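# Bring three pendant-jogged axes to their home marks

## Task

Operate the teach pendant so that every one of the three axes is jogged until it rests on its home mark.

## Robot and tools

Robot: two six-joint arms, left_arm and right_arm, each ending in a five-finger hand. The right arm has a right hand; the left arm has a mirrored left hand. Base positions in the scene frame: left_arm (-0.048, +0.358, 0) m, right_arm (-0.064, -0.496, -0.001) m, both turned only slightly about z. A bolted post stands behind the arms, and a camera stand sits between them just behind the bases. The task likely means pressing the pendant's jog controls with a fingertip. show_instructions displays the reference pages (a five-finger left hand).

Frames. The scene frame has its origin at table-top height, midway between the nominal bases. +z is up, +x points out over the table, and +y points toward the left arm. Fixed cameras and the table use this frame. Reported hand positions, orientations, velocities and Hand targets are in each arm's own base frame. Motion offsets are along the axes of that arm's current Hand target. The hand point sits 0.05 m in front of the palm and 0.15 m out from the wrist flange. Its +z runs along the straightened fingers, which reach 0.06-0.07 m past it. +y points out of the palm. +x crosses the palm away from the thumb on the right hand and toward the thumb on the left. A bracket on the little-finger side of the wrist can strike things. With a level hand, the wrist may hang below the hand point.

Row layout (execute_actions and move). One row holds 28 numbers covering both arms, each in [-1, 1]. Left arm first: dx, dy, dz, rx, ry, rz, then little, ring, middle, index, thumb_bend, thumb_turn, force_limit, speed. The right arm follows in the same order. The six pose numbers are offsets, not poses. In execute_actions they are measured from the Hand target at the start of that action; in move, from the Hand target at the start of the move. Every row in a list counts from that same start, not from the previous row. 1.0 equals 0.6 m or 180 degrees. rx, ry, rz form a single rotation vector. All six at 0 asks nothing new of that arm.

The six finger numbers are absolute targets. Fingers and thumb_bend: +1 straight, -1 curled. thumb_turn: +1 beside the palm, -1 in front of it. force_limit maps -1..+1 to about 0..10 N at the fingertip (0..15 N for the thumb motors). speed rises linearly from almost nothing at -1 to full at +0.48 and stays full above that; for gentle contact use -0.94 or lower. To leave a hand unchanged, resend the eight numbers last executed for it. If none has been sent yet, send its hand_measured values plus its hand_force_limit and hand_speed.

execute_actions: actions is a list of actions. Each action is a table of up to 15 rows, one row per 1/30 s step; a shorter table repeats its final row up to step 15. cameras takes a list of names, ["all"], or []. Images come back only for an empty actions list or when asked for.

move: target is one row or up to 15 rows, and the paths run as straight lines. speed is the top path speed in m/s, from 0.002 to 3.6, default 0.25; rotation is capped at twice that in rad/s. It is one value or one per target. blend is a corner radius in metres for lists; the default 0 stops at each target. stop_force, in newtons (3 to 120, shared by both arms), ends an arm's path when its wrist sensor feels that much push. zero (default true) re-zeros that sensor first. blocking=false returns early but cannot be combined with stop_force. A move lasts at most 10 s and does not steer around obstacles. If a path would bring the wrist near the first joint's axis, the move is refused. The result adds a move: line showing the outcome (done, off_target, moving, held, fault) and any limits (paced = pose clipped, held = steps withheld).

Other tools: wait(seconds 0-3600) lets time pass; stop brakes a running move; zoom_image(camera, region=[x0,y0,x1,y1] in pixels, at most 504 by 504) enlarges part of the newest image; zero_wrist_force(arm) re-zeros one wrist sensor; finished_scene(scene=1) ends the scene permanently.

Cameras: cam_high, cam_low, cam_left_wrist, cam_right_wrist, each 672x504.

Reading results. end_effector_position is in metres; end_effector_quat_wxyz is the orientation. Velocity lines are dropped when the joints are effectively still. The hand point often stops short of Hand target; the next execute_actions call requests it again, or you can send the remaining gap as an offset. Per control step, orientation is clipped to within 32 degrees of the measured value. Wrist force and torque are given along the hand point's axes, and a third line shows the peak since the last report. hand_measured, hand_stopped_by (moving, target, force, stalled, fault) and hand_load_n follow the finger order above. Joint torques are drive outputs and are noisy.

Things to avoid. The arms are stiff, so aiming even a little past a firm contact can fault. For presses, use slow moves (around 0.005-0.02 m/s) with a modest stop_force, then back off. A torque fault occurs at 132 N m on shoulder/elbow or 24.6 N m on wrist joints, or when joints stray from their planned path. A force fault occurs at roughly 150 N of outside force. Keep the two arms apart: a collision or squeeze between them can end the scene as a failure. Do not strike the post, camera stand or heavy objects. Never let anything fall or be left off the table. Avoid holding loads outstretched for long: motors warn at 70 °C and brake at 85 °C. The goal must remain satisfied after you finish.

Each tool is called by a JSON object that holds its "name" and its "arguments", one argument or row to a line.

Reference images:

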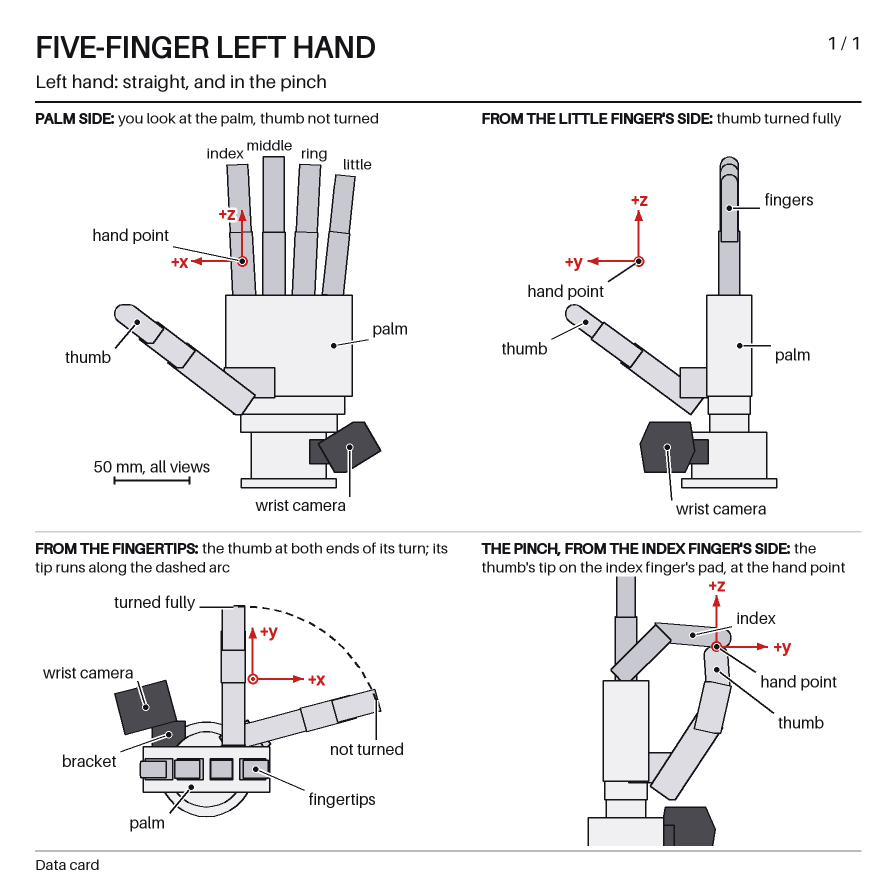

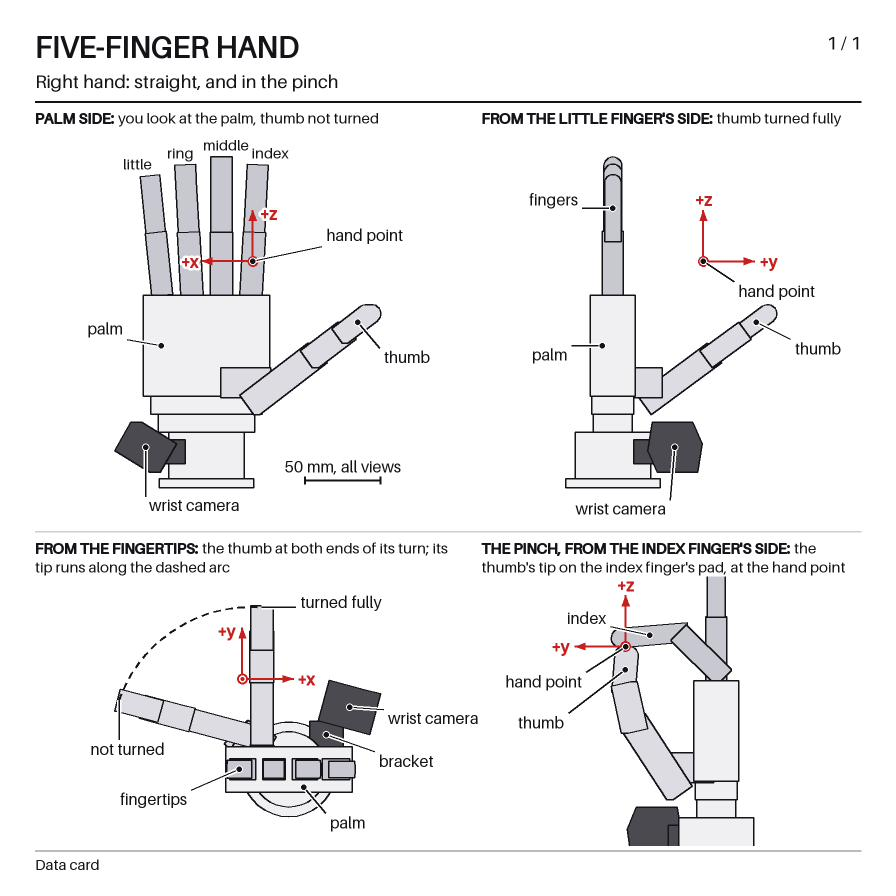

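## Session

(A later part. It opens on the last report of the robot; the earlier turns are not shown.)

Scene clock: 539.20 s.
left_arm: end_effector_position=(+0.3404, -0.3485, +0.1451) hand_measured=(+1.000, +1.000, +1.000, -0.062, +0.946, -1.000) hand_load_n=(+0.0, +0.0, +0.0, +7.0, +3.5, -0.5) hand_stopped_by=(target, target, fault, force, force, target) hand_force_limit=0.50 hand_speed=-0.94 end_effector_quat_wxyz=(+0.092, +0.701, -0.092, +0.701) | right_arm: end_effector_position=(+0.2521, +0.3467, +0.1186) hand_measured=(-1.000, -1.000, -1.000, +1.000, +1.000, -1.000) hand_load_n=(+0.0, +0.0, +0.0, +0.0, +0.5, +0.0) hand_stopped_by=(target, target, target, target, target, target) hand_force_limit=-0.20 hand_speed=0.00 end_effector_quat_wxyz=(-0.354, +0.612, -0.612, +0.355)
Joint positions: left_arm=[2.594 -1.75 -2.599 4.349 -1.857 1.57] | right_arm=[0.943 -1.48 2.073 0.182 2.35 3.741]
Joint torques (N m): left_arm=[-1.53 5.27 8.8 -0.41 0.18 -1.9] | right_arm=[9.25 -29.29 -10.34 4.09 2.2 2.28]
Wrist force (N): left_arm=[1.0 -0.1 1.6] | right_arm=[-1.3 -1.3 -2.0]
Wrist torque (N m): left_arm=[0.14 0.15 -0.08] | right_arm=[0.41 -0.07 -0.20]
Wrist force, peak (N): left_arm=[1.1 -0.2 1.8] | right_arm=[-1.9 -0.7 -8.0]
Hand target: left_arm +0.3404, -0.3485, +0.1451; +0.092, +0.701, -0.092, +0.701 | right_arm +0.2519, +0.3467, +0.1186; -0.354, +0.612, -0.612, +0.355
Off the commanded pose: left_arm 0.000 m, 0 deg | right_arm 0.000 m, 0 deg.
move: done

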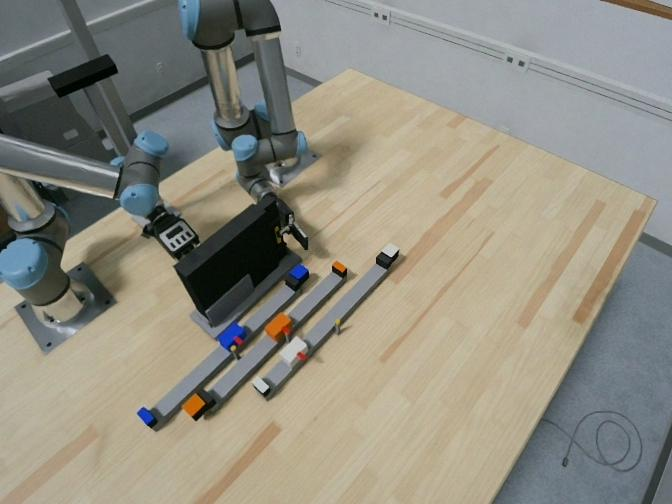

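{"name": "move", "arguments": {
  "target": [
    [0,0,0,0,0,0,1,1,0.2,-0.08,0.85,-1,0.5,-0.94,0,-0.0025,0.0043,0,0,0,-1,-1,-1,1,1,-1,-0.2,0],
    [0,0,0,0,0,0,1,1,0.2,-0.08,0.85,-1,0.5,-0.94,0,-0.0117,0.0202,0,0,0,-1,-1,-1,1,1,-1,-0.2,0]
  ],
  "speed": [0.03, 0.005],
  "stop_force": 5,
  "cameras": []
}}

{"name": "wait", "arguments": {
  "seconds": 2.2,
  "cameras": []
}}

{"name": "move", "arguments": {
  "target": [0,0,0,0,0,0,1,1,0.2,-0.08,0.85,-1,0.5,-0.94,0,0.005,-0.00866,0,0,0,-1,-1,-1,1,1,-1,-0.2,0],
  "speed": 0.06,
  "cameras": ["cam_high"]
}}

{"name": "zoom_image", "arguments": {
  "camera": "cam_high",
  "region": [210, 290, 310, 370]
}}

{"name": "zoom_image", "arguments": {
  "camera": "cam_high",
  "region": [215, 325, 255, 365]
}}

Scene clock: 547.37 s.
left_arm: end_effector_position=(+0.3404, -0.3485, +0.1451) hand_measured=(+1.000, +1.000, +1.000, -0.062, +0.946, -1.000) hand_load_n=(+0.0, +0.0, +0.0, +7.0, +3.5, -0.5) hand_stopped_by=(target, target, fault, force, force, target) hand_force_limit=0.50 hand_speed=-0.94 end_effector_quat_wxyz=(+0.092, +0.701, -0.092, +0.701) | right_arm: end_effector_position=(+0.2580, +0.3467, +0.1187) hand_measured=(-1.000, -1.000, -1.000, +1.000, +1.000, -1.000) hand_load_n=(+0.0, +0.0, +0.0, -0.5, +0.0, +0.0) hand_stopped_by=(target, target, target, target, target, target) hand_force_limit=-0.20 hand_speed=0.00 end_effector_quat_wxyz=(-0.354, +0.612, -0.612, +0.355)
Joint positions: left_arm=[2.594 -1.75 -2.599 4.349 -1.857 1.57] | right_arm=[0.927 -1.48 2.07 0.173 2.338 3.726]
Joint torques (N m): left_arm=[-0.74 4.72 9.24 -0.65 0.32 -1.78] | right_arm=[7.15 -12.18 -10.55 3.34 2.62 2.61]
Wrist force (N): left_arm=[0.8 -0.5 1.5] | right_arm=[-2.1 -0.7 -8.4]
Wrist torque (N m): left_arm=[0.09 0.16 -0.07] | right_arm=[0.85 0.06 -0.15]
Wrist force, peak (N): left_arm=[1.2 -0.2 1.7] | right_arm=[-2.8 -0.8 -13.2]
Hand target: left_arm +0.3404, -0.3485, +0.1451; +0.092, +0.701, -0.092, +0.701 | right_arm +0.2580, +0.3467, +0.1187; -0.354, +0.612, -0.612, +0.355 (not the last commanded pose)
Off the commanded pose: left_arm 0.000 m, 0 deg | right_arm 0.008 m, 0 deg.
move: contact (right_arm); path passed 1 of 2 targets

Scene clock: 549.57 s.
left_arm: end_effector_position=(+0.3404, -0.3485, +0.1451) hand_measured=(+1.000, +1.000, +1.000, -0.062, +0.946, -1.000) hand_load_n=(+0.0, +0.0, +0.0, +7.0, +3.5, -1.0) hand_stopped_by=(target, target, fault, force, force, target) hand_force_limit=0.50 hand_speed=-0.94 end_effector_quat_wxyz=(+0.092, +0.701, -0.092, +0.701) | right_arm: end_effector_position=(+0.2580, +0.3467, +0.1187) hand_measured=(-1.000, -1.000, -1.000, +1.000, +1.000, -1.000) hand_load_n=(+0.0, +0.0, +0.0, -0.5, +0.0, +0.0) hand_stopped_by=(target, target, target, target, target, target) hand_force_limit=-0.20 hand_speed=0.00 end_effector_quat_wxyz=(-0.354, +0.612, -0.612, +0.355)
Joint positions: left_arm=[2.594 -1.75 -2.599 4.349 -1.857 1.57] | right_arm=[0.927 -1.48 2.07 0.173 2.338 3.726]
Joint torques (N m): left_arm=[-0.66 5.29 9.61 -0.37 0.32 -1.81] | right_arm=[7.57 -19.54 -10.66 3.39 2.81 2.3]
Wrist force (N): left_arm=[0.8 -0.4 1.3] | right_arm=[-2.0 -0.5 -8.3]
Wrist torque (N m): left_arm=[0.12 0.17 -0.08] | right_arm=[0.86 0.04 -0.14]
Wrist force, peak (N): left_arm=[0.8 -0.4 1.9] | right_arm=[-1.9 -0.7 -8.9]
Hand target: left_arm +0.3404, -0.3485, +0.1451; +0.092, +0.701, -0.092, +0.701 | right_arm +0.2580, +0.3467, +0.1187; -0.354, +0.612, -0.612, +0.355 (not the last commanded pose)
Off the commanded pose: left_arm 0.000 m, 0 deg | right_arm 0.008 m, 0 deg.
wait: 2.20 s; at rest by 0.17 s

Scene clock: 550.17 s.
left_arm: end_effector_position=(+0.3404, -0.3485, +0.1451) hand_measured=(+1.000, +1.000, +1.000, -0.062, +0.946, -1.000) hand_load_n=(+0.0, +0.0, +0.0, +7.0, +3.5, -0.5) hand_stopped_by=(target, target, fault, force, force, target) hand_force_limit=0.50 hand_speed=-0.94 end_effector_quat_wxyz=(+0.092, +0.701, -0.092, +0.701) | right_arm: end_effector_position=(+0.2521, +0.3467, +0.1186) hand_measured=(-1.000, -1.000, -1.000, +1.000, +1.000, -1.000) hand_load_n=(+0.5, +0.0, +0.0, +0.0, +0.0, +0.0) hand_stopped_by=(target, target, target, target, target, target) hand_force_limit=-0.20 hand_speed=0.00 end_effector_quat_wxyz=(-0.354, +0.612, -0.612, +0.355)
Joint positions: left_arm=[2.594 -1.75 -2.599 4.349 -1.857 1.57] | right_arm=[0.942 -1.48 2.073 0.182 2.35 3.741]
Joint torques (N m): left_arm=[-0.49 5.24 8.58 -0.33 0.36 -1.84] | right_arm=[9.83 -29.07 -10.31 3.77 2.73 2.58]
Wrist force (N): left_arm=[0.8 -0.2 1.5] | right_arm=[-1.3 -1.2 -1.9]
Wrist torque (N m): left_arm=[0.13 0.17 -0.09] | right_arm=[0.41 -0.07 -0.20]
Wrist force, peak (N): left_arm=[0.9 -0.3 1.9] | right_arm=[-2.1 -0.9 -8.3]
Hand target: left_arm +0.3404, -0.3485, +0.1451; +0.092, +0.701, -0.092, +0.701 | right_arm +0.2520, +0.3467, +0.1186; -0.354, +0.612, -0.612, +0.355
Off the commanded pose: left_arm 0.000 m, 0 deg | right_arm 0.000 m, 0 deg.
move: done

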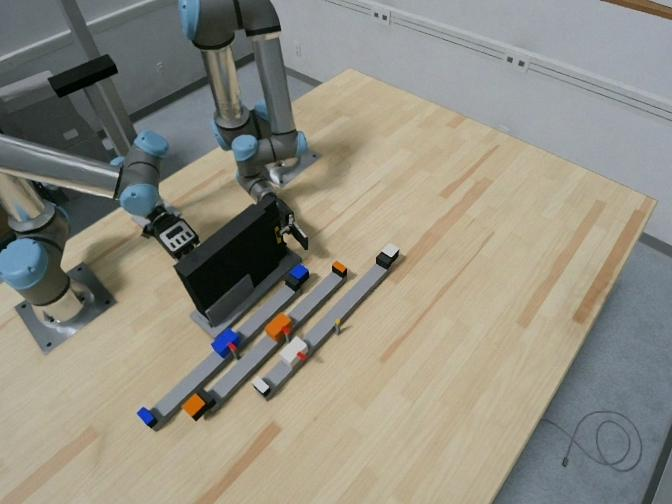

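Scaled by 5.040.

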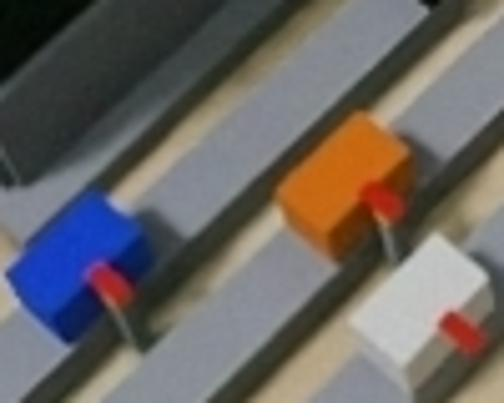

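Scaled by 12.600.

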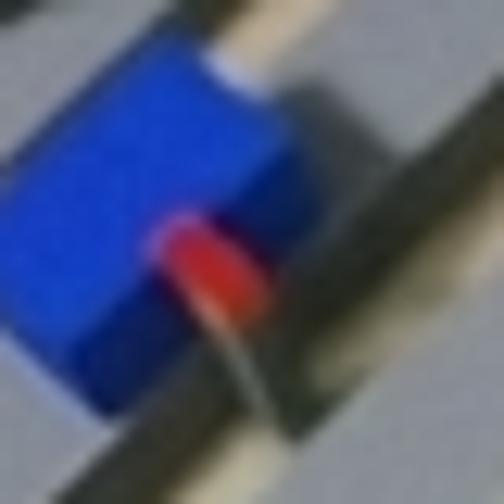

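{"name": "move", "arguments": {
  "target": [
    [0,0,0,0,0,0,1,1,0.2,-0.08,0.85,-1,0.5,-0.94,0,0.0083,-0.0144,0,0,0,-1,-1,-1,1,1,-1,-0.2,0],
    [0,0,0,0,0,0,1,1,0.2,-0.08,0.85,-1,0.5,-0.94,0.087,0.0675,0.0234,0,0,0,-1,-1,-1,1,1,-1,-0.2,0]
  ],
  "speed": 0.08,
  "blend": [0.003, 0],
  "cameras": ["cam_right_wrist", "cam_low"]
}}

Scene clock: 555.87 s.
left_arm: end_effector_position=(+0.3404, -0.3485, +0.1451) hand_measured=(+1.000, +1.000, +1.000, -0.062, +0.946, -1.000) hand_load_n=(+0.0, +0.0, +0.0, +7.0, +3.5, -0.5) hand_stopped_by=(target, target, fault, force, force, target) hand_force_limit=0.50 hand_speed=-0.94 end_effector_quat_wxyz=(+0.092, +0.701, -0.092, +0.701) | right_arm: end_effector_position=(+0.2440, +0.2945, +0.0767) hand_measured=(-1.000, -1.000, -1.000, +1.000, +1.000, -1.000) hand_load_n=(+0.0, +0.0, +0.0, +0.0, +0.0, +0.0) hand_stopped_by=(target, target, target, target, target, target) hand_force_limit=-0.20 hand_speed=0.00 end_effector_quat_wxyz=(-0.354, +0.612, -0.612, +0.355)
Joint positions: left_arm=[2.594 -1.75 -2.599 4.349 -1.857 1.57] | right_arm=[0.843 -1.558 2.278 -0.007 2.276 3.65]
Joint torques (N m): left_arm=[-1.04 5.53 9.5 -0.44 0.23 -1.8] | right_arm=[-11.76 -26.53 -8.25 -2.17 -0.52 -2.02]
Wrist force (N): left_arm=[0.8 -0.3 1.6] | right_arm=[-1.2 -1.2 -2.2]
Wrist torque (N m): left_arm=[0.11 0.16 -0.08] | right_arm=[0.41 -0.08 -0.10]
Wrist force, peak (N): left_arm=[1.2 -0.1 1.7] | right_arm=[-2.0 -1.4 -2.1]
Hand target: left_arm +0.3404, -0.3485, +0.1451; +0.092, +0.701, -0.092, +0.701 | right_arm +0.2440, +0.2944, +0.0766; -0.354, +0.612, -0.612, +0.355
Off the commanded pose: left_arm 0.000 m, 0 deg | right_arm 0.000 m, 0 deg.
move: done
cam_right_wrist: T_world_to_cam=[[-0.47805, -0.25451, -0.84065, 0.25706], [-0.55589, 0.82869, 0.06523, -0.11831], [0.68004, 0.49849, -0.53764, -0.15204]] pos_world=[0.16051, 0.23925, 0.14207]
Images, in order (width x height): cam_low 672x504, cam_right_wrist 672x504.

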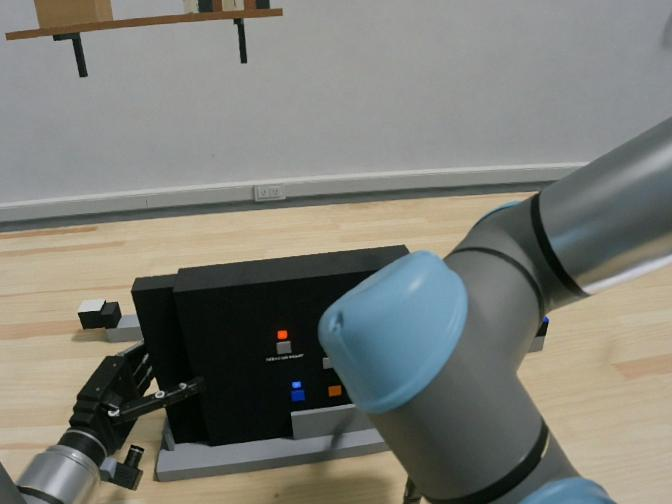

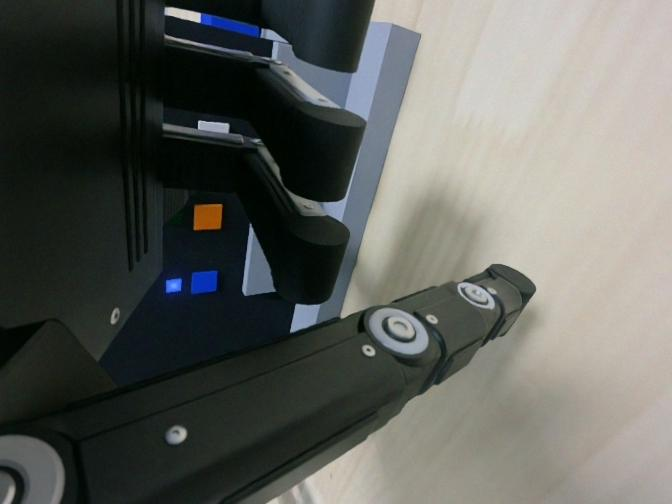

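{"name": "move", "arguments": {
  "target": [
    [0,0,0,0,0,0,1,1,0.2,-0.08,0.85,-1,0.5,-0.94,0,-0.0075,0.013,0,0,0,-1,-1,-1,1,1,-1,-0.2,0],
    [0,0,0,0,0,0,1,1,0.2,-0.08,0.85,-1,0.5,-0.94,0,-0.0183,0.0318,0,0,0,-1,-1,-1,1,1,-1,-0.2,0]
  ],
  "speed": [0.03, 0.005],
  "stop_force": 5,
  "cameras": []
}}

{"name": "move", "arguments": {
  "target": [0,0,0,0,0,0,1,1,0.2,-0.08,0.85,-1,0.5,-0.94,0,0.01,-0.01732,0,0,0,-1,-1,-1,1,1,-1,-0.2,0],
  "speed": 0.06,
  "cameras": ["cam_low"]
}}

Scene clock: 562.00 s.
left_arm: end_effector_position=(+0.3404, -0.3485, +0.1451) hand_measured=(+1.000, +1.000, +1.000, -0.062, +0.946, -1.000) hand_load_n=(-0.5, +0.0, +0.0, +7.0, +3.5, -0.5) hand_stopped_by=(target, target, fault, force, force, target) hand_force_limit=0.50 hand_speed=-0.94 end_effector_quat_wxyz=(+0.092, +0.701, -0.092, +0.701) | right_arm: end_effector_position=(+0.2610, +0.2944, +0.0766) hand_measured=(-1.000, -1.000, -1.000, +1.000, +1.000, -1.000) hand_load_n=(+0.0, +0.0, +0.0, +0.0, +0.0, +0.0) hand_stopped_by=(target, target, target, target, target, target) hand_force_limit=-0.20 hand_speed=0.00 end_effector_quat_wxyz=(-0.354, +0.612, -0.612, +0.355)
Joint positions: left_arm=[2.594 -1.75 -2.599 4.349 -1.857 1.57] | right_arm=[0.79 -1.556 2.27 -0.029 2.236 3.606]
Joint torques (N m): left_arm=[0.68 5.7 9.72 -0.37 0.15 -1.67] | right_arm=[7.74 -16.49 -10.14 2.63 2.58 2.44]
Wrist force (N): left_arm=[0.9 -0.3 1.4] | right_arm=[-2.0 -0.7 -8.1]
Wrist torque (N m): left_arm=[0.13 0.15 -0.08] | right_arm=[0.82 -0.02 -0.12]
Wrist force, peak (N): left_arm=[1.0 -0.3 1.8] | right_arm=[-3.3 -0.5 -12.4]
Hand target: left_arm +0.3404, -0.3485, +0.1451; +0.092, +0.701, -0.092, +0.701 | right_arm +0.2610, +0.2944, +0.0767; -0.354, +0.612, -0.612, +0.355 (not the last commanded pose)
Off the commanded pose: left_arm 0.000 m, 0 deg | right_arm 0.005 m, 0 deg.
move: contact (right_arm); path passed 1 of 2 targets

Scene clock: 562.77 s.
left_arm: end_effector_position=(+0.3404, -0.3485, +0.1451) hand_measured=(+1.000, +1.000, +1.000, -0.062, +0.946, -1.000) hand_load_n=(+0.0, +0.0, +0.0, +7.0, +3.5, -0.5) hand_stopped_by=(target, target, fault, force, force, target) hand_force_limit=0.50 hand_speed=-0.94 end_effector_quat_wxyz=(+0.092, +0.701, -0.092, +0.701) | right_arm: end_effector_position=(+0.2492, +0.2944, +0.0767) hand_measured=(-1.000, -1.000, -1.000, +1.000, +1.000, -1.000) hand_load_n=(+0.0, +0.0, +0.0, +0.0, +0.0, +0.0) hand_stopped_by=(target, target, target, target, target, target) hand_force_limit=-0.20 hand_speed=0.00 end_effector_quat_wxyz=(-0.354, +0.612, -0.612, +0.355)
Joint positions: left_arm=[2.594 -1.75 -2.599 4.349 -1.857 1.57] | right_arm=[0.826 -1.559 2.276 -0.015 2.263 3.635]
Joint torques (N m): left_arm=[-1.18 6.07 9.88 -0.34 0.41 -1.59] | right_arm=[8.95 -15.86 -9.46 3.56 2.1 2.69]
Wrist force (N): left_arm=[0.8 -0.4 1.6] | right_arm=[-1.2 -1.1 -2.2]
Wrist torque (N m): left_arm=[0.10 0.17 -0.08] | right_arm=[0.44 -0.08 -0.19]
Wrist force, peak (N): left_arm=[1.2 -0.5 1.5] | right_arm=[-1.8 -1.0 -7.9]
Hand target: left_arm +0.3404, -0.3485, +0.1451; +0.092, +0.701, -0.092, +0.701 | right_arm +0.2490, +0.2944, +0.0766; -0.354, +0.612, -0.612, +0.355
Off the commanded pose: left_arm 0.000 m, 0 deg | right_arm 0.000 m, 0 deg.
move: done

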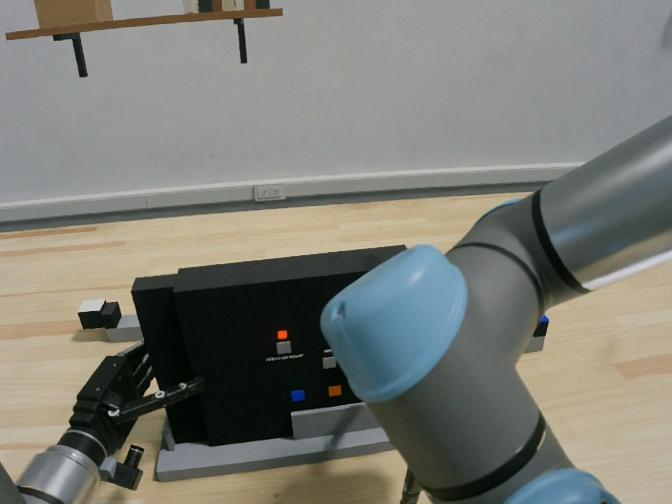

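{"name": "move", "arguments": {
  "target": [0,0,0,0,0,0,1,1,0.2,-0.08,0.85,-1,0.5,-0.94,-0.0097,-0.0598,-0.0403,0,0,0,-1,-1,-1,1,1,-1,-0.2,0],
  "speed": 0.06,
  "cameras": []
}}

{"name": "move", "arguments": {
  "target": [
    [0,0,0,0,0,0,1,1,0.2,-0.08,0.85,-1,0.5,-0.94,0,-0.0083,0.0144,0,0,0,-1,-1,-1,1,1,-1,-0.2,0],
    [0,0,0,0,0,0,1,1,0.2,-0.08,0.85,-1,0.5,-0.94,0,-0.0167,0.0289,0,0,0,-1,-1,-1,1,1,-1,-0.2,0]
  ],
  "speed": [0.03, 0.005],
  "stop_force": 5,
  "cameras": ["cam_high"]
}}

{"name": "zoom_image", "arguments": {
  "camera": "cam_high",
  "region": [260, 290, 360, 370]
}}

{"name": "move", "arguments": {
  "target": [0,0,0,0,0,0,1,1,0.2,-0.08,0.85,-1,0.5,-0.94,0,0.005,-0.00866,0,0,0,-1,-1,-1,1,1,-1,-0.2,0],
  "speed": 0.06,
  "cameras": ["cam_high"]
}}

{"name": "zoom_image", "arguments": {
  "camera": "cam_high",
  "region": [260, 290, 360, 370]
}}

Scene clock: 570.50 s.
left_arm: end_effector_position=(+0.3404, -0.3485, +0.1451) hand_measured=(+1.000, +1.000, +1.000, -0.062, +0.946, -1.000) hand_load_n=(+0.0, +0.0, +0.0, +7.0, +3.5, -1.0) hand_stopped_by=(target, target, fault, force, force, target) hand_force_limit=0.50 hand_speed=-0.94 end_effector_quat_wxyz=(+0.092, +0.701, -0.092, +0.701) | right_arm: end_effector_position=(+0.2459, +0.3003, +0.1196) hand_measured=(-1.000, -1.000, -1.000, +1.000, +1.000, -1.000) hand_load_n=(+0.0, +0.0, +0.0, +0.0, +0.0, +0.0) hand_stopped_by=(target, target, target, target, target, target) hand_force_limit=-0.20 hand_speed=0.00 end_effector_quat_wxyz=(-0.354, +0.612, -0.612, +0.355)
Joint positions: left_arm=[2.594 -1.75 -2.599 4.349 -1.857 1.57] | right_arm=[0.853 -1.618 2.2 0.136 2.284 3.658]
Joint torques (N m): left_arm=[-0.83 6.98 9.37 -0.42 0.2 -1.66] | right_arm=[9.09 -23.8 -23.81 4 2.24 2.67]
Wrist force (N): left_arm=[0.9 0.0 1.3] | right_arm=[-1.6 -1.6 -1.7]
Wrist torque (N m): left_arm=[0.17 0.15 -0.09] | right_arm=[0.34 -0.03 -0.26]
Wrist force, peak (N): left_arm=[0.8 -0.4 1.9] | right_arm=[-1.4 -1.6 -2.3]
Hand target: left_arm +0.3404, -0.3485, +0.1451; +0.092, +0.701, -0.092, +0.701 | right_arm +0.2459, +0.3003, +0.1198; -0.354, +0.612, -0.612, +0.355
Off the commanded pose: left_arm 0.000 m, 0 deg | right_arm 0.000 m, 0 deg.
move: done

Scene clock: 573.13 s.
left_arm: end_effector_position=(+0.3404, -0.3485, +0.1451) hand_measured=(+1.000, +1.000, +1.000, -0.062, +0.946, -1.000) hand_load_n=(+0.0, -0.5, +0.0, +7.0, +3.5, -0.5) hand_stopped_by=(target, target, fault, force, force, target) hand_force_limit=0.50 hand_speed=-0.94 end_effector_quat_wxyz=(+0.092, +0.701, -0.092, +0.701) | right_arm: end_effector_position=(+0.2607, +0.3003, +0.1198) hand_measured=(-1.000, -1.000, -1.000, +1.000, +1.000, -1.000) hand_load_n=(+0.0, +0.0, +0.0, -0.5, +0.0, +0.0) hand_stopped_by=(target, target, target, target, target, target) hand_force_limit=-0.20 hand_speed=0.00 end_effector_quat_wxyz=(-0.354, +0.612, -0.612, +0.355)
Joint positions: left_arm=[2.594 -1.75 -2.599 4.349 -1.857 1.57] | right_arm=[0.808 -1.616 2.192 0.117 2.25 3.621]
Joint torques (N m): left_arm=[-0.88 6.39 10.08 -0.44 0.22 -1.59] | right_arm=[7.8 -15.61 -10.59 2.94 2.53 2.4]
Wrist force (N): left_arm=[0.7 -0.2 1.6] | right_arm=[-2.0 -1.1 -8.2]
Wrist torque (N m): left_arm=[0.13 0.19 -0.09] | right_arm=[0.79 0.03 -0.17]
Wrist force, peak (N): left_arm=[0.9 -0.4 1.7] | right_arm=[-2.8 -1.0 -11.6]
Hand target: left_arm +0.3404, -0.3485, +0.1451; +0.092, +0.701, -0.092, +0.701 | right_arm +0.2607, +0.3003, +0.1198; -0.354, +0.612, -0.612, +0.355 (not the last commanded pose)
Off the commanded pose: left_arm 0.000 m, 0 deg | right_arm 0.005 m, 0 deg.
move: contact (right_arm); path passed 1 of 2 targets

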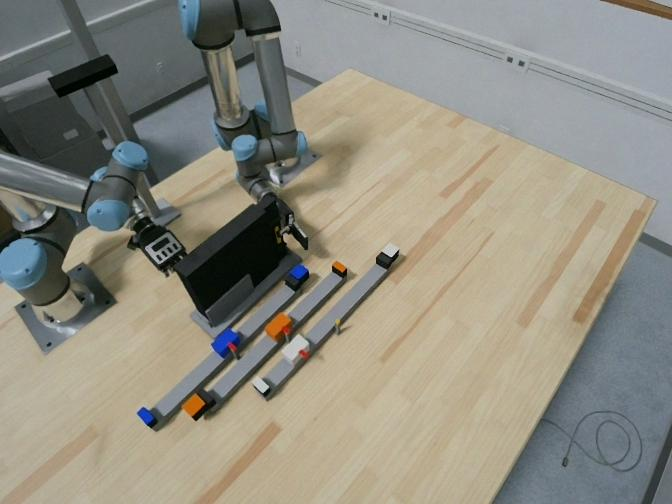

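Scaled by 5.040.

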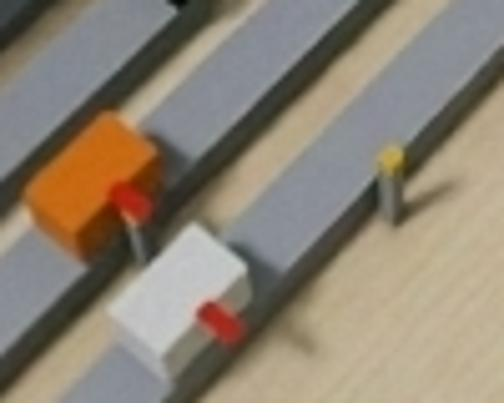

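Scene clock: 573.73 s.
left_arm: end_effector_position=(+0.3404, -0.3485, +0.1451) hand_measured=(+1.000, +1.000, +1.000, -0.062, +0.946, -1.000) hand_load_n=(+0.0, +0.0, +0.0, +7.0, +3.5, -0.5) hand_stopped_by=(target, target, fault, force, force, target) hand_force_limit=0.50 hand_speed=-0.94 end_effector_quat_wxyz=(+0.092, +0.701, -0.092, +0.701) | right_arm: end_effector_position=(+0.2548, +0.3003, +0.1198) hand_measured=(-1.000, -1.000, -1.000, +1.000, +1.000, -1.000) hand_load_n=(+0.0, +0.0, +0.0, +0.0, +0.0, +0.0) hand_stopped_by=(target, target, target, target, target, target) hand_force_limit=-0.20 hand_speed=0.00 end_effector_quat_wxyz=(-0.354, +0.612, -0.612, +0.355)
Joint positions: left_arm=[2.594 -1.75 -2.599 4.349 -1.857 1.57] | right_arm=[0.825 -1.617 2.195 0.125 2.263 3.635]
Joint torques (N m): left_arm=[-1.04 7.05 9.66 -0.43 -0.01 -1.65] | right_arm=[9.85 -24.84 -10.69 3.09 2.4 2.41]
Wrist force (N): left_arm=[1.1 -0.4 1.4] | right_arm=[-1.4 -1.1 -1.9]
Wrist torque (N m): left_arm=[0.11 0.12 -0.06] | right_arm=[0.42 -0.04 -0.22]
Wrist force, peak (N): left_arm=[1.1 -0.2 1.8] | right_arm=[-2.2 -1.1 -7.7]
Hand target: left_arm +0.3404, -0.3485, +0.1451; +0.092, +0.701, -0.092, +0.701 | right_arm +0.2547, +0.3003, +0.1198; -0.354, +0.612, -0.612, +0.355
Off the commanded pose: left_arm 0.000 m, 0 deg | right_arm 0.000 m, 0 deg.
move: done

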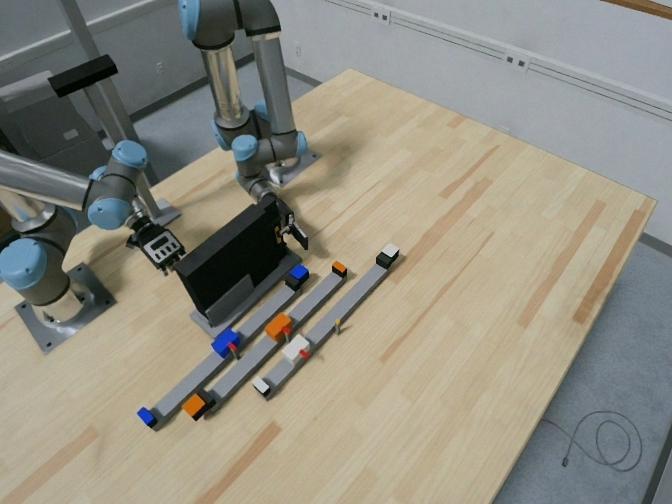

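Scaled by 5.040.

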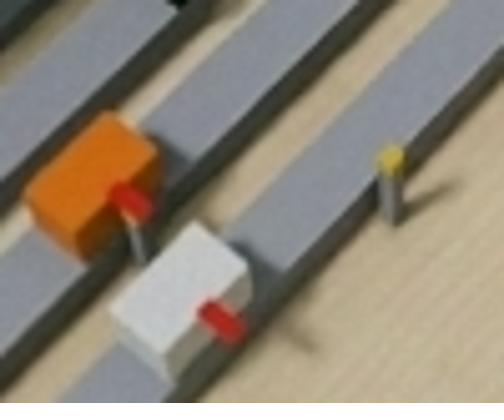

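{"name": "move", "arguments": {
  "target": [
    [0,0,0,0,0,0,1,1,0.2,-0.08,0.85,-1,0.5,-0.94,0,-0.0025,0.0043,0,0,0,-1,-1,-1,1,1,-1,-0.2,0],
    [0,0,0,0,0,0,1,1,0.2,-0.08,0.85,-1,0.5,-0.94,0,-0.0117,0.0202,0,0,0,-1,-1,-1,1,1,-1,-0.2,0]
  ],
  "speed": [0.03, 0.005],
  "stop_force": 5,
  "cameras": []
}}

{"name": "wait", "arguments": {
  "seconds": 4,
  "cameras": ["cam_high"]
}}

{"name": "zoom_image", "arguments": {
  "camera": "cam_high",
  "region": [260, 290, 360, 370]
}}

{"name": "wait", "arguments": {
  "seconds": 7,
  "cameras": ["cam_high"]
}}

{"name": "zoom_image", "arguments": {
  "camera": "cam_high",
  "region": [260, 290, 360, 370]
}}

{"name": "move", "arguments": {
  "target": [0,0,0,0,0,0,1,1,0.2,-0.08,0.85,-1,0.5,-0.94,0,0.005,-0.00866,0,0,0,-1,-1,-1,1,1,-1,-0.2,0],
  "speed": 0.06,
  "cameras": ["cam_high"]
}}

{"name": "zoom_image", "arguments": {
  "camera": "cam_high",
  "region": [280, 290, 360, 360]
}}

Scene clock: 583.23 s.
left_arm: end_effector_position=(+0.3404, -0.3485, +0.1451) hand_measured=(+1.000, +1.000, +1.000, -0.062, +0.946, -1.000) hand_load_n=(+0.5, +0.0, +0.0, +7.0, +3.5, -0.5) hand_stopped_by=(target, target, fault, force, force, target) hand_force_limit=0.50 hand_speed=-0.94 end_effector_quat_wxyz=(+0.092, +0.701, -0.092, +0.701) | right_arm: end_effector_position=(+0.2607, +0.3003, +0.1198) hand_measured=(-1.000, -1.000, -1.000, +1.000, +1.000, -1.000) hand_load_n=(+0.0, +0.0, +0.0, +0.0, +0.0, +0.0) hand_stopped_by=(target, target, target, target, target, target) hand_force_limit=-0.20 hand_speed=0.00 end_effector_quat_wxyz=(-0.354, +0.612, -0.612, +0.355)
Joint positions: left_arm=[2.594 -1.75 -2.599 4.349 -1.857 1.57] | right_arm=[0.808 -1.616 2.192 0.117 2.25 3.62]
Joint torques (N m): left_arm=[-0.36 6.75 9.48 -0.3 -0.09 -1.6] | right_arm=[8.25 -15.88 -11.53 2.91 2.47 2.5]
Wrist force (N): left_arm=[0.8 -0.3 1.5] | right_arm=[-2.0 -1.0 -8.0]
Wrist torque (N m): left_arm=[0.13 0.16 -0.08] | right_arm=[0.79 0.00 -0.16]
Wrist force, peak (N): left_arm=[1.2 -0.4 1.7] | right_arm=[-3.3 -1.1 -12.5]
Hand target: left_arm +0.3404, -0.3485, +0.1451; +0.092, +0.701, -0.092, +0.701 | right_arm +0.2607, +0.3003, +0.1198; -0.354, +0.612, -0.612, +0.355 (not the last commanded pose)
Off the commanded pose: left_arm 0.000 m, 0 deg | right_arm 0.008 m, 0 deg.
move: contact (right_arm); path passed 1 of 2 targets

Scene clock: 587.23 s.
left_arm: end_effector_position=(+0.3404, -0.3485, +0.1451) hand_measured=(+1.000, +1.000, +1.000, -0.062, +0.946, -1.000) hand_load_n=(+0.0, +0.0, +0.0, +7.0, +3.5, -0.5) hand_stopped_by=(target, target, fault, force, force, target) hand_force_limit=0.50 hand_speed=-0.94 end_effector_quat_wxyz=(+0.092, +0.701, -0.092, +0.701) | right_arm: end_effector_position=(+0.2607, +0.3003, +0.1198) hand_measured=(-1.000, -1.000, -1.000, +1.000, +1.000, -1.000) hand_load_n=(+0.0, +0.0, +0.0, +0.0, +0.0, +0.0) hand_stopped_by=(target, target, target, target, target, target) hand_force_limit=-0.20 hand_speed=0.00 end_effector_quat_wxyz=(-0.354, +0.612, -0.612, +0.355)
Joint positions: left_arm=[2.594 -1.75 -2.599 4.349 -1.857 1.57] | right_arm=[0.808 -1.616 2.192 0.117 2.25 3.62]
Joint torques (N m): left_arm=[-0.46 7.02 11 -0.52 0.05 -1.75] | right_arm=[8.23 -19.35 -11.53 2.82 2.58 2.43]
Wrist force (N): left_arm=[0.8 -0.2 1.6] | right_arm=[-2.2 -1.0 -8.6]
Wrist torque (N m): left_arm=[0.14 0.16 -0.08] | right_arm=[0.83 0.04 -0.17]
Wrist force, peak (N): left_arm=[1.1 -0.5 1.7] | right_arm=[-2.4 -1.3 -8.9]
Hand target: left_arm +0.3404, -0.3485, +0.1451; +0.092, +0.701, -0.092, +0.701 | right_arm +0.2607, +0.3003, +0.1198; -0.354, +0.612, -0.612, +0.355 (not the last commanded pose)
Off the commanded pose: left_arm 0.000 m, 0 deg | right_arm 0.008 m, 0 deg.
wait: 4.00 s; at rest by 0.17 s

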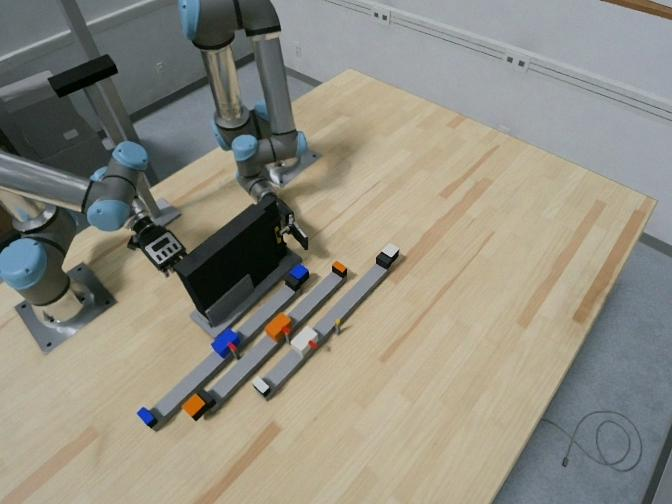

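Scaled by 5.040.

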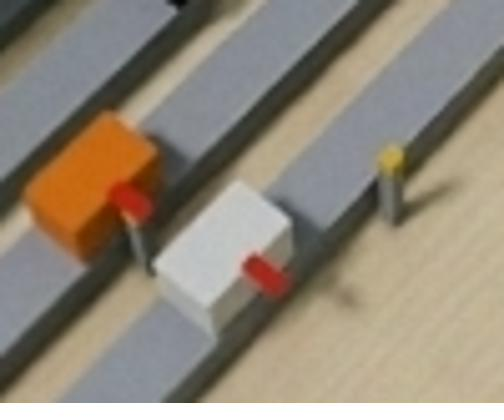

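Scene clock: 594.23 s.
left_arm: end_effector_position=(+0.3404, -0.3485, +0.1451) hand_measured=(+1.000, +1.000, +1.000, -0.062, +0.946, -1.000) hand_load_n=(+0.0, +0.0, +0.0, +7.0, +3.5, -0.5) hand_stopped_by=(target, target, fault, force, force, target) hand_force_limit=0.50 hand_speed=-0.94 end_effector_quat_wxyz=(+0.092, +0.701, -0.092, +0.701) | right_arm: end_effector_position=(+0.2607, +0.3003, +0.1198) hand_measured=(-1.000, -1.000, -1.000, +1.000, +1.000, -1.000) hand_load_n=(+0.0, +0.0, +0.0, +0.0, +0.0, +0.0) hand_stopped_by=(target, target, target, target, target, target) hand_force_limit=-0.20 hand_speed=0.00 end_effector_quat_wxyz=(-0.354, +0.612, -0.612, +0.355)
Joint positions: left_arm=[2.594 -1.75 -2.599 4.349 -1.857 1.57] | right_arm=[0.808 -1.616 2.192 0.117 2.25 3.62]
Joint torques (N m): left_arm=[-0.21 7.18 10.67 -0.34 -0.06 -1.59] | right_arm=[7.53 -18.8 -11.94 2.74 2.51 2.38]
Wrist force (N): left_arm=[0.9 -0.5 1.4] | right_arm=[-2.0 -1.0 -8.2]
Wrist torque (N m): left_arm=[0.11 0.15 -0.07] | right_arm=[0.80 0.00 -0.16]
Wrist force, peak (N): left_arm=[1.0 -0.5 1.7] | right_arm=[-2.2 -1.3 -9.1]
Hand target: left_arm +0.3404, -0.3485, +0.1451; +0.092, +0.701, -0.092, +0.701 | right_arm +0.2607, +0.3003, +0.1198; -0.354, +0.612, -0.612, +0.355 (not the last commanded pose)
Off the commanded pose: left_arm 0.000 m, 0 deg | right_arm 0.008 m, 0 deg.
wait: 7.00 s; at rest by 0.17 s

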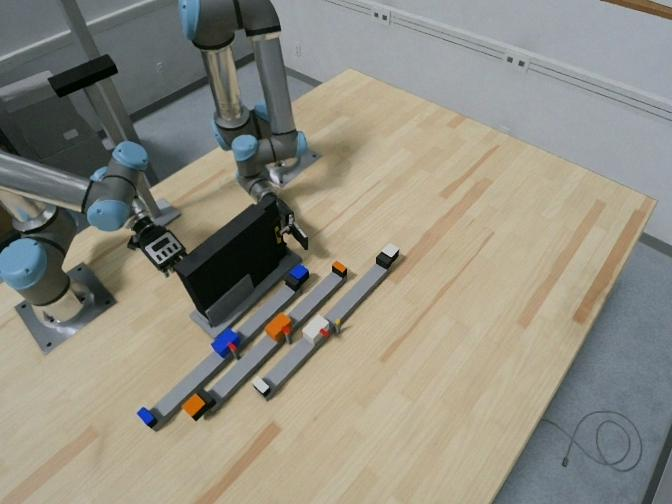

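Scaled by 5.040.

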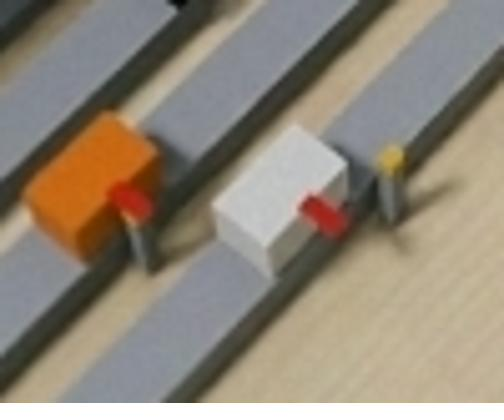

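Scene clock: 594.83 s.
left_arm: end_effector_position=(+0.3404, -0.3485, +0.1451) hand_measured=(+1.000, +1.000, +1.000, -0.062, +0.946, -1.000) hand_load_n=(+0.0, +0.0, +0.0, +7.0, +3.0, -0.5) hand_stopped_by=(target, target, fault, force, force, target) hand_force_limit=0.50 hand_speed=-0.94 end_effector_quat_wxyz=(+0.092, +0.701, -0.092, +0.701) | right_arm: end_effector_position=(+0.2548, +0.3003, +0.1198) hand_measured=(-1.000, -1.000, -1.000, +1.000, +1.000, -1.000) hand_load_n=(+0.0, +0.0, +0.5, +0.0, +0.0, +0.0) hand_stopped_by=(target, target, target, target, target, target) hand_force_limit=-0.20 hand_speed=0.00 end_effector_quat_wxyz=(-0.354, +0.612, -0.612, +0.355) end_effector_velocity=(-0.001, -0.001, +0.000) end_effector_angular_velocity=(-0.003, +0.000, -0.001)
Joint positions: left_arm=[2.594 -1.75 -2.599 4.349 -1.857 1.57] | right_arm=[0.825 -1.617 2.195 0.125 2.263 3.635]
Joint velocities: left_arm=[within noise] | right_arm=[0.004 0.001 0 0.002 0.005 0.002]
Joint torques (N m): left_arm=[-1.01 7.22 11.6 -0.32 -0.06 -1.57] | right_arm=[9.34 -24.59 -11.47 3.37 2.33 2.85]
Wrist force (N): left_arm=[0.8 -0.6 1.4] | right_arm=[-1.1 -1.3 -2.0]
Wrist torque (N m): left_arm=[0.09 0.17 -0.08] | right_arm=[0.40 -0.09 -0.21]
Wrist force, peak (N): left_arm=[1.1 -0.4 1.8] | right_arm=[-2.2 -1.2 -8.2]
Hand target: left_arm +0.3404, -0.3485, +0.1451; +0.092, +0.701, -0.092, +0.701 | right_arm +0.2547, +0.3003, +0.1198; -0.354, +0.612, -0.612, +0.355
Off the commanded pose: left_arm 0.000 m, 0 deg | right_arm 0.000 m, 0 deg.
move: done

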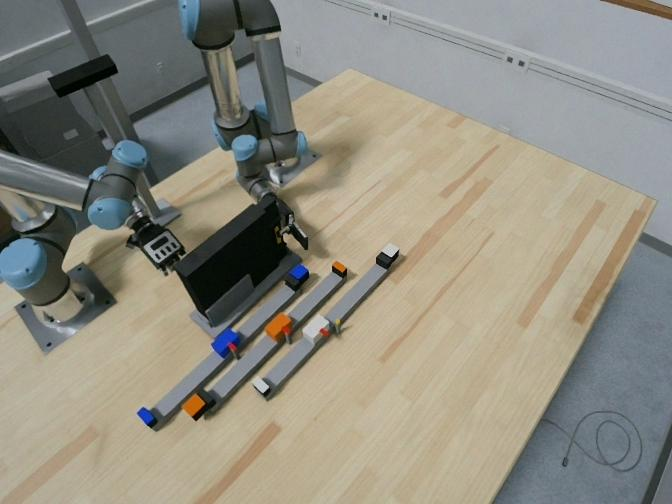

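Scaled by 6.300.

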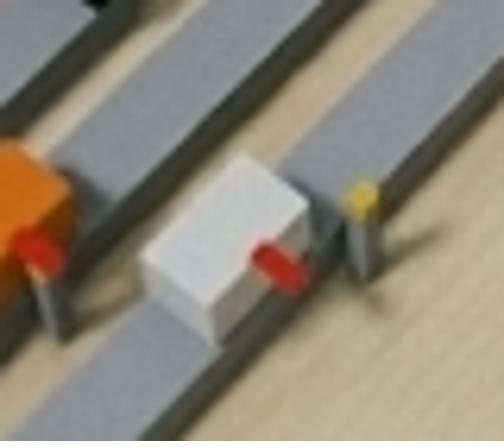

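{"name": "move", "arguments": {
  "target": [
    [0,0,0,0,0,0,1,1,0.2,-0.08,0.85,-1,0.5,-0.94,0,-0.0025,0.0043,0,0,0,-1,-1,-1,1,1,-1,-0.2,0],
    [0,0,0,0,0,0,1,1,0.2,-0.08,0.85,-1,0.5,-0.94,0,-0.0117,0.0202,0,0,0,-1,-1,-1,1,1,-1,-0.2,0]
  ],
  "speed": [0.03, 0.005],
  "stop_force": 5,
  "cameras": []
}}

{"name": "wait", "arguments": {
  "seconds": 6.3,
  "cameras": []
}}

{"name": "move", "arguments": {
  "target": [0,0,0,0,0,0,1,1,0.2,-0.08,0.85,-1,0.5,-0.94,0,0.005,-0.00866,0,0,0,-1,-1,-1,1,1,-1,-0.2,0],
  "speed": 0.06,
  "cameras": ["cam_high", "cam_left_wrist"]
}}

{"name": "zoom_image", "arguments": {
  "camera": "cam_high",
  "region": [280, 290, 360, 360]
}}

{"name": "zoom_image", "arguments": {
  "camera": "cam_high",
  "region": [320, 305, 360, 345]
}}

Scene clock: 601.50 s.
left_arm: end_effector_position=(+0.3404, -0.3485, +0.1451) hand_measured=(+1.000, +1.000, +1.000, -0.062, +0.946, -1.000) hand_load_n=(+0.0, +0.0, +0.0, +7.0, +3.5, -0.5) hand_stopped_by=(target, target, fault, force, force, target) hand_force_limit=0.50 hand_speed=-0.94 end_effector_quat_wxyz=(+0.092, +0.701, -0.092, +0.701) | right_arm: end_effector_position=(+0.2607, +0.3003, +0.1198) hand_measured=(-1.000, -1.000, -1.000, +1.000, +1.000, -1.000) hand_load_n=(+0.0, +0.0, +0.0, -0.5, +0.0, +0.0) hand_stopped_by=(target, target, target, target, target, target) hand_force_limit=-0.20 hand_speed=0.00 end_effector_quat_wxyz=(-0.354, +0.612, -0.612, +0.355)
Joint positions: left_arm=[2.594 -1.75 -2.599 4.349 -1.857 1.57] | right_arm=[0.808 -1.616 2.192 0.117 2.25 3.621]
Joint torques (N m): left_arm=[-1.11 6.87 11.28 -0.34 -0.08 -1.52] | right_arm=[7.66 -16.54 -11.12 2.87 2.65 2.42]
Wrist force (N): left_arm=[0.8 -0.4 1.3] | right_arm=[-2.2 -0.9 -8.0]
Wrist torque (N m): left_arm=[0.13 0.15 -0.08] | right_arm=[0.81 0.04 -0.17]
Wrist force, peak (N): left_arm=[1.0 -0.7 1.6] | right_arm=[-3.0 -0.7 -12.2]
Hand target: left_arm +0.3404, -0.3485, +0.1451; +0.092, +0.701, -0.092, +0.701 | right_arm +0.2607, +0.3003, +0.1198; -0.354, +0.612, -0.612, +0.355 (not the last commanded pose)
Off the commanded pose: left_arm 0.000 m, 0 deg | right_arm 0.008 m, 0 deg.
move: contact (right_arm); path passed 1 of 2 targets

Scene clock: 607.80 s.
left_arm: end_effector_position=(+0.3404, -0.3485, +0.1451) hand_measured=(+1.000, +1.000, +1.000, -0.062, +0.946, -1.000) hand_load_n=(+0.5, +0.0, +0.0, +7.0, +4.0, -1.0) hand_stopped_by=(target, target, fault, force, force, target) hand_force_limit=0.50 hand_speed=-0.94 end_effector_quat_wxyz=(+0.092, +0.701, -0.092, +0.701) | right_arm: end_effector_position=(+0.2607, +0.3003, +0.1198) hand_measured=(-1.000, -1.000, -1.000, +1.000, +1.000, -1.000) hand_load_n=(+0.0, +0.0, +0.0, +0.0, +0.0, +0.0) hand_stopped_by=(target, target, target, target, target, target) hand_force_limit=-0.20 hand_speed=0.00 end_effector_quat_wxyz=(-0.354, +0.612, -0.612, +0.355)
Joint positions: left_arm=[2.594 -1.75 -2.599 4.349 -1.857 1.57] | right_arm=[0.808 -1.616 2.192 0.117 2.25 3.621]
Joint torques (N m): left_arm=[-0.25 7.52 11.43 -0.41 -0.24 -1.47] | right_arm=[6.89 -20.71 -11.09 3.07 2.42 2.29]
Wrist force (N): left_arm=[0.8 -0.5 1.5] | right_arm=[-1.6 -1.0 -8.3]
Wrist torque (N m): left_arm=[0.11 0.16 -0.08] | right_arm=[0.81 -0.04 -0.13]
Wrist force, peak (N): left_arm=[1.1 -0.5 1.7] | right_arm=[-2.4 -1.1 -8.5]
Hand target: left_arm +0.3404, -0.3485, +0.1451; +0.092, +0.701, -0.092, +0.701 | right_arm +0.2607, +0.3003, +0.1198; -0.354, +0.612, -0.612, +0.355 (not the last commanded pose)
Off the commanded pose: left_arm 0.000 m, 0 deg | right_arm 0.008 m, 0 deg.
wait: 6.30 s; at rest by 0.17 s

Scene clock: 608.40 s.
left_arm: end_effector_position=(+0.3404, -0.3485, +0.1451) hand_measured=(+1.000, +1.000, +1.000, -0.062, +0.946, -1.000) hand_load_n=(+0.0, +0.0, +0.0, +7.0, +3.5, -0.5) hand_stopped_by=(target, target, fault, force, force, target) hand_force_limit=0.50 hand_speed=-0.94 end_effector_quat_wxyz=(+0.092, +0.701, -0.092, +0.701) | right_arm: end_effector_position=(+0.2548, +0.3003, +0.1198) hand_measured=(-1.000, -1.000, -1.000, +1.000, +1.000, -1.000) hand_load_n=(+0.0, +0.0, +0.0, +0.0, +0.0, +0.0) hand_stopped_by=(target, target, target, target, target, target) hand_force_limit=-0.20 hand_speed=0.00 end_effector_quat_wxyz=(-0.354, +0.612, -0.612, +0.355)
Joint positions: left_arm=[2.594 -1.75 -2.599 4.349 -1.857 1.57] | right_arm=[0.825 -1.617 2.195 0.125 2.263 3.635]
Joint torques (N m): left_arm=[-1.18 7.34 11.96 -0.22 -0.27 -1.55] | right_arm=[9.75 -24.4 -11.26 3.4 2.54 2.64]
Wrist force (N): left_arm=[0.9 -0.3 1.7] | right_arm=[-1.3 -1.5 -1.6]
Wrist torque (N m): left_arm=[0.12 0.16 -0.08] | right_arm=[0.35 -0.08 -0.22]
Wrist force, peak (N): left_arm=[1.1 -0.4 1.8] | right_arm=[-2.1 -1.0 -8.1]
Hand target: left_arm +0.3404, -0.3485, +0.1451; +0.092, +0.701, -0.092, +0.701 | right_arm +0.2547, +0.3003, +0.1198; -0.354, +0.612, -0.612, +0.355
Off the commanded pose: left_arm 0.000 m, 0 deg | right_arm 0.000 m, 0 deg.
move: done
cam_left_wrist: T_world_to_cam=[[0.25878, 0.92146, 0.28974, 0.19297], [-0.5563, -0.10304, 0.82457, 0.03502], [0.78966, -0.37456, 0.48594, -0.35692]] pos_world=[0.25139, -0.30789, 0.08866]

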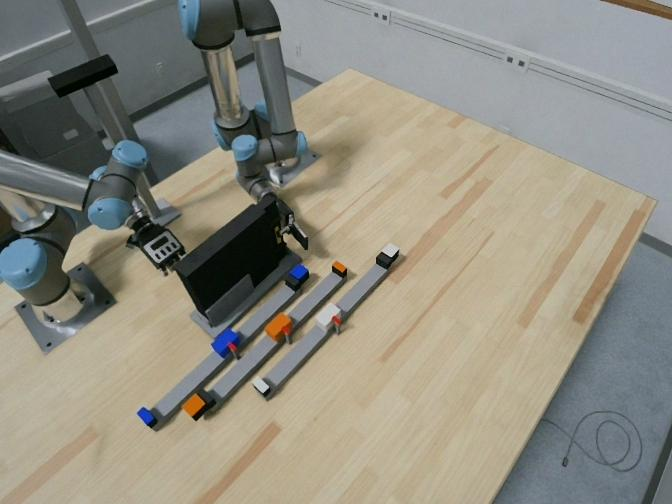

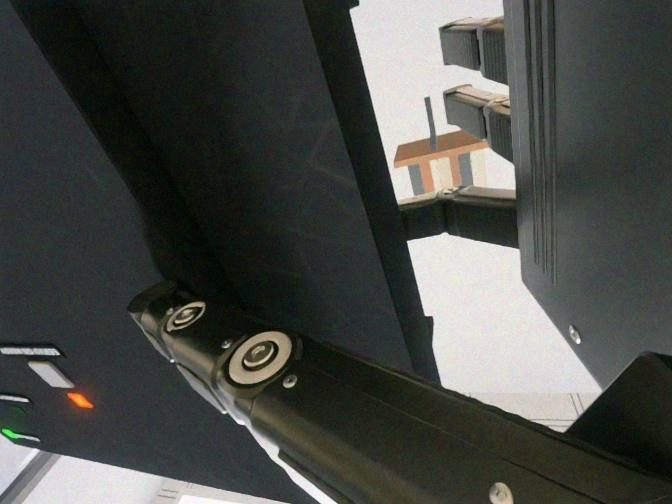

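Scaled by 6.300.

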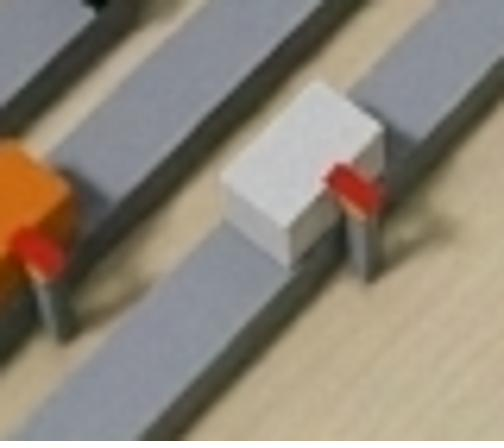

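Scaled by 12.600.

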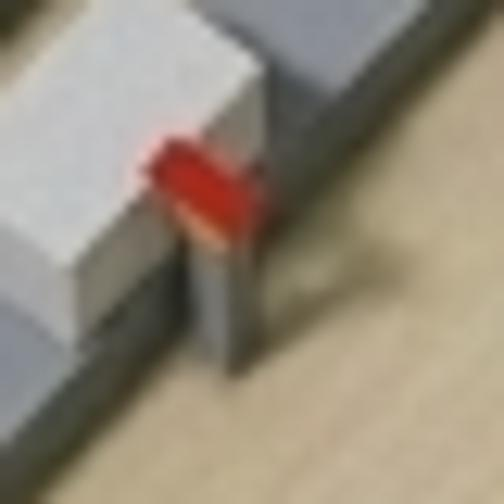

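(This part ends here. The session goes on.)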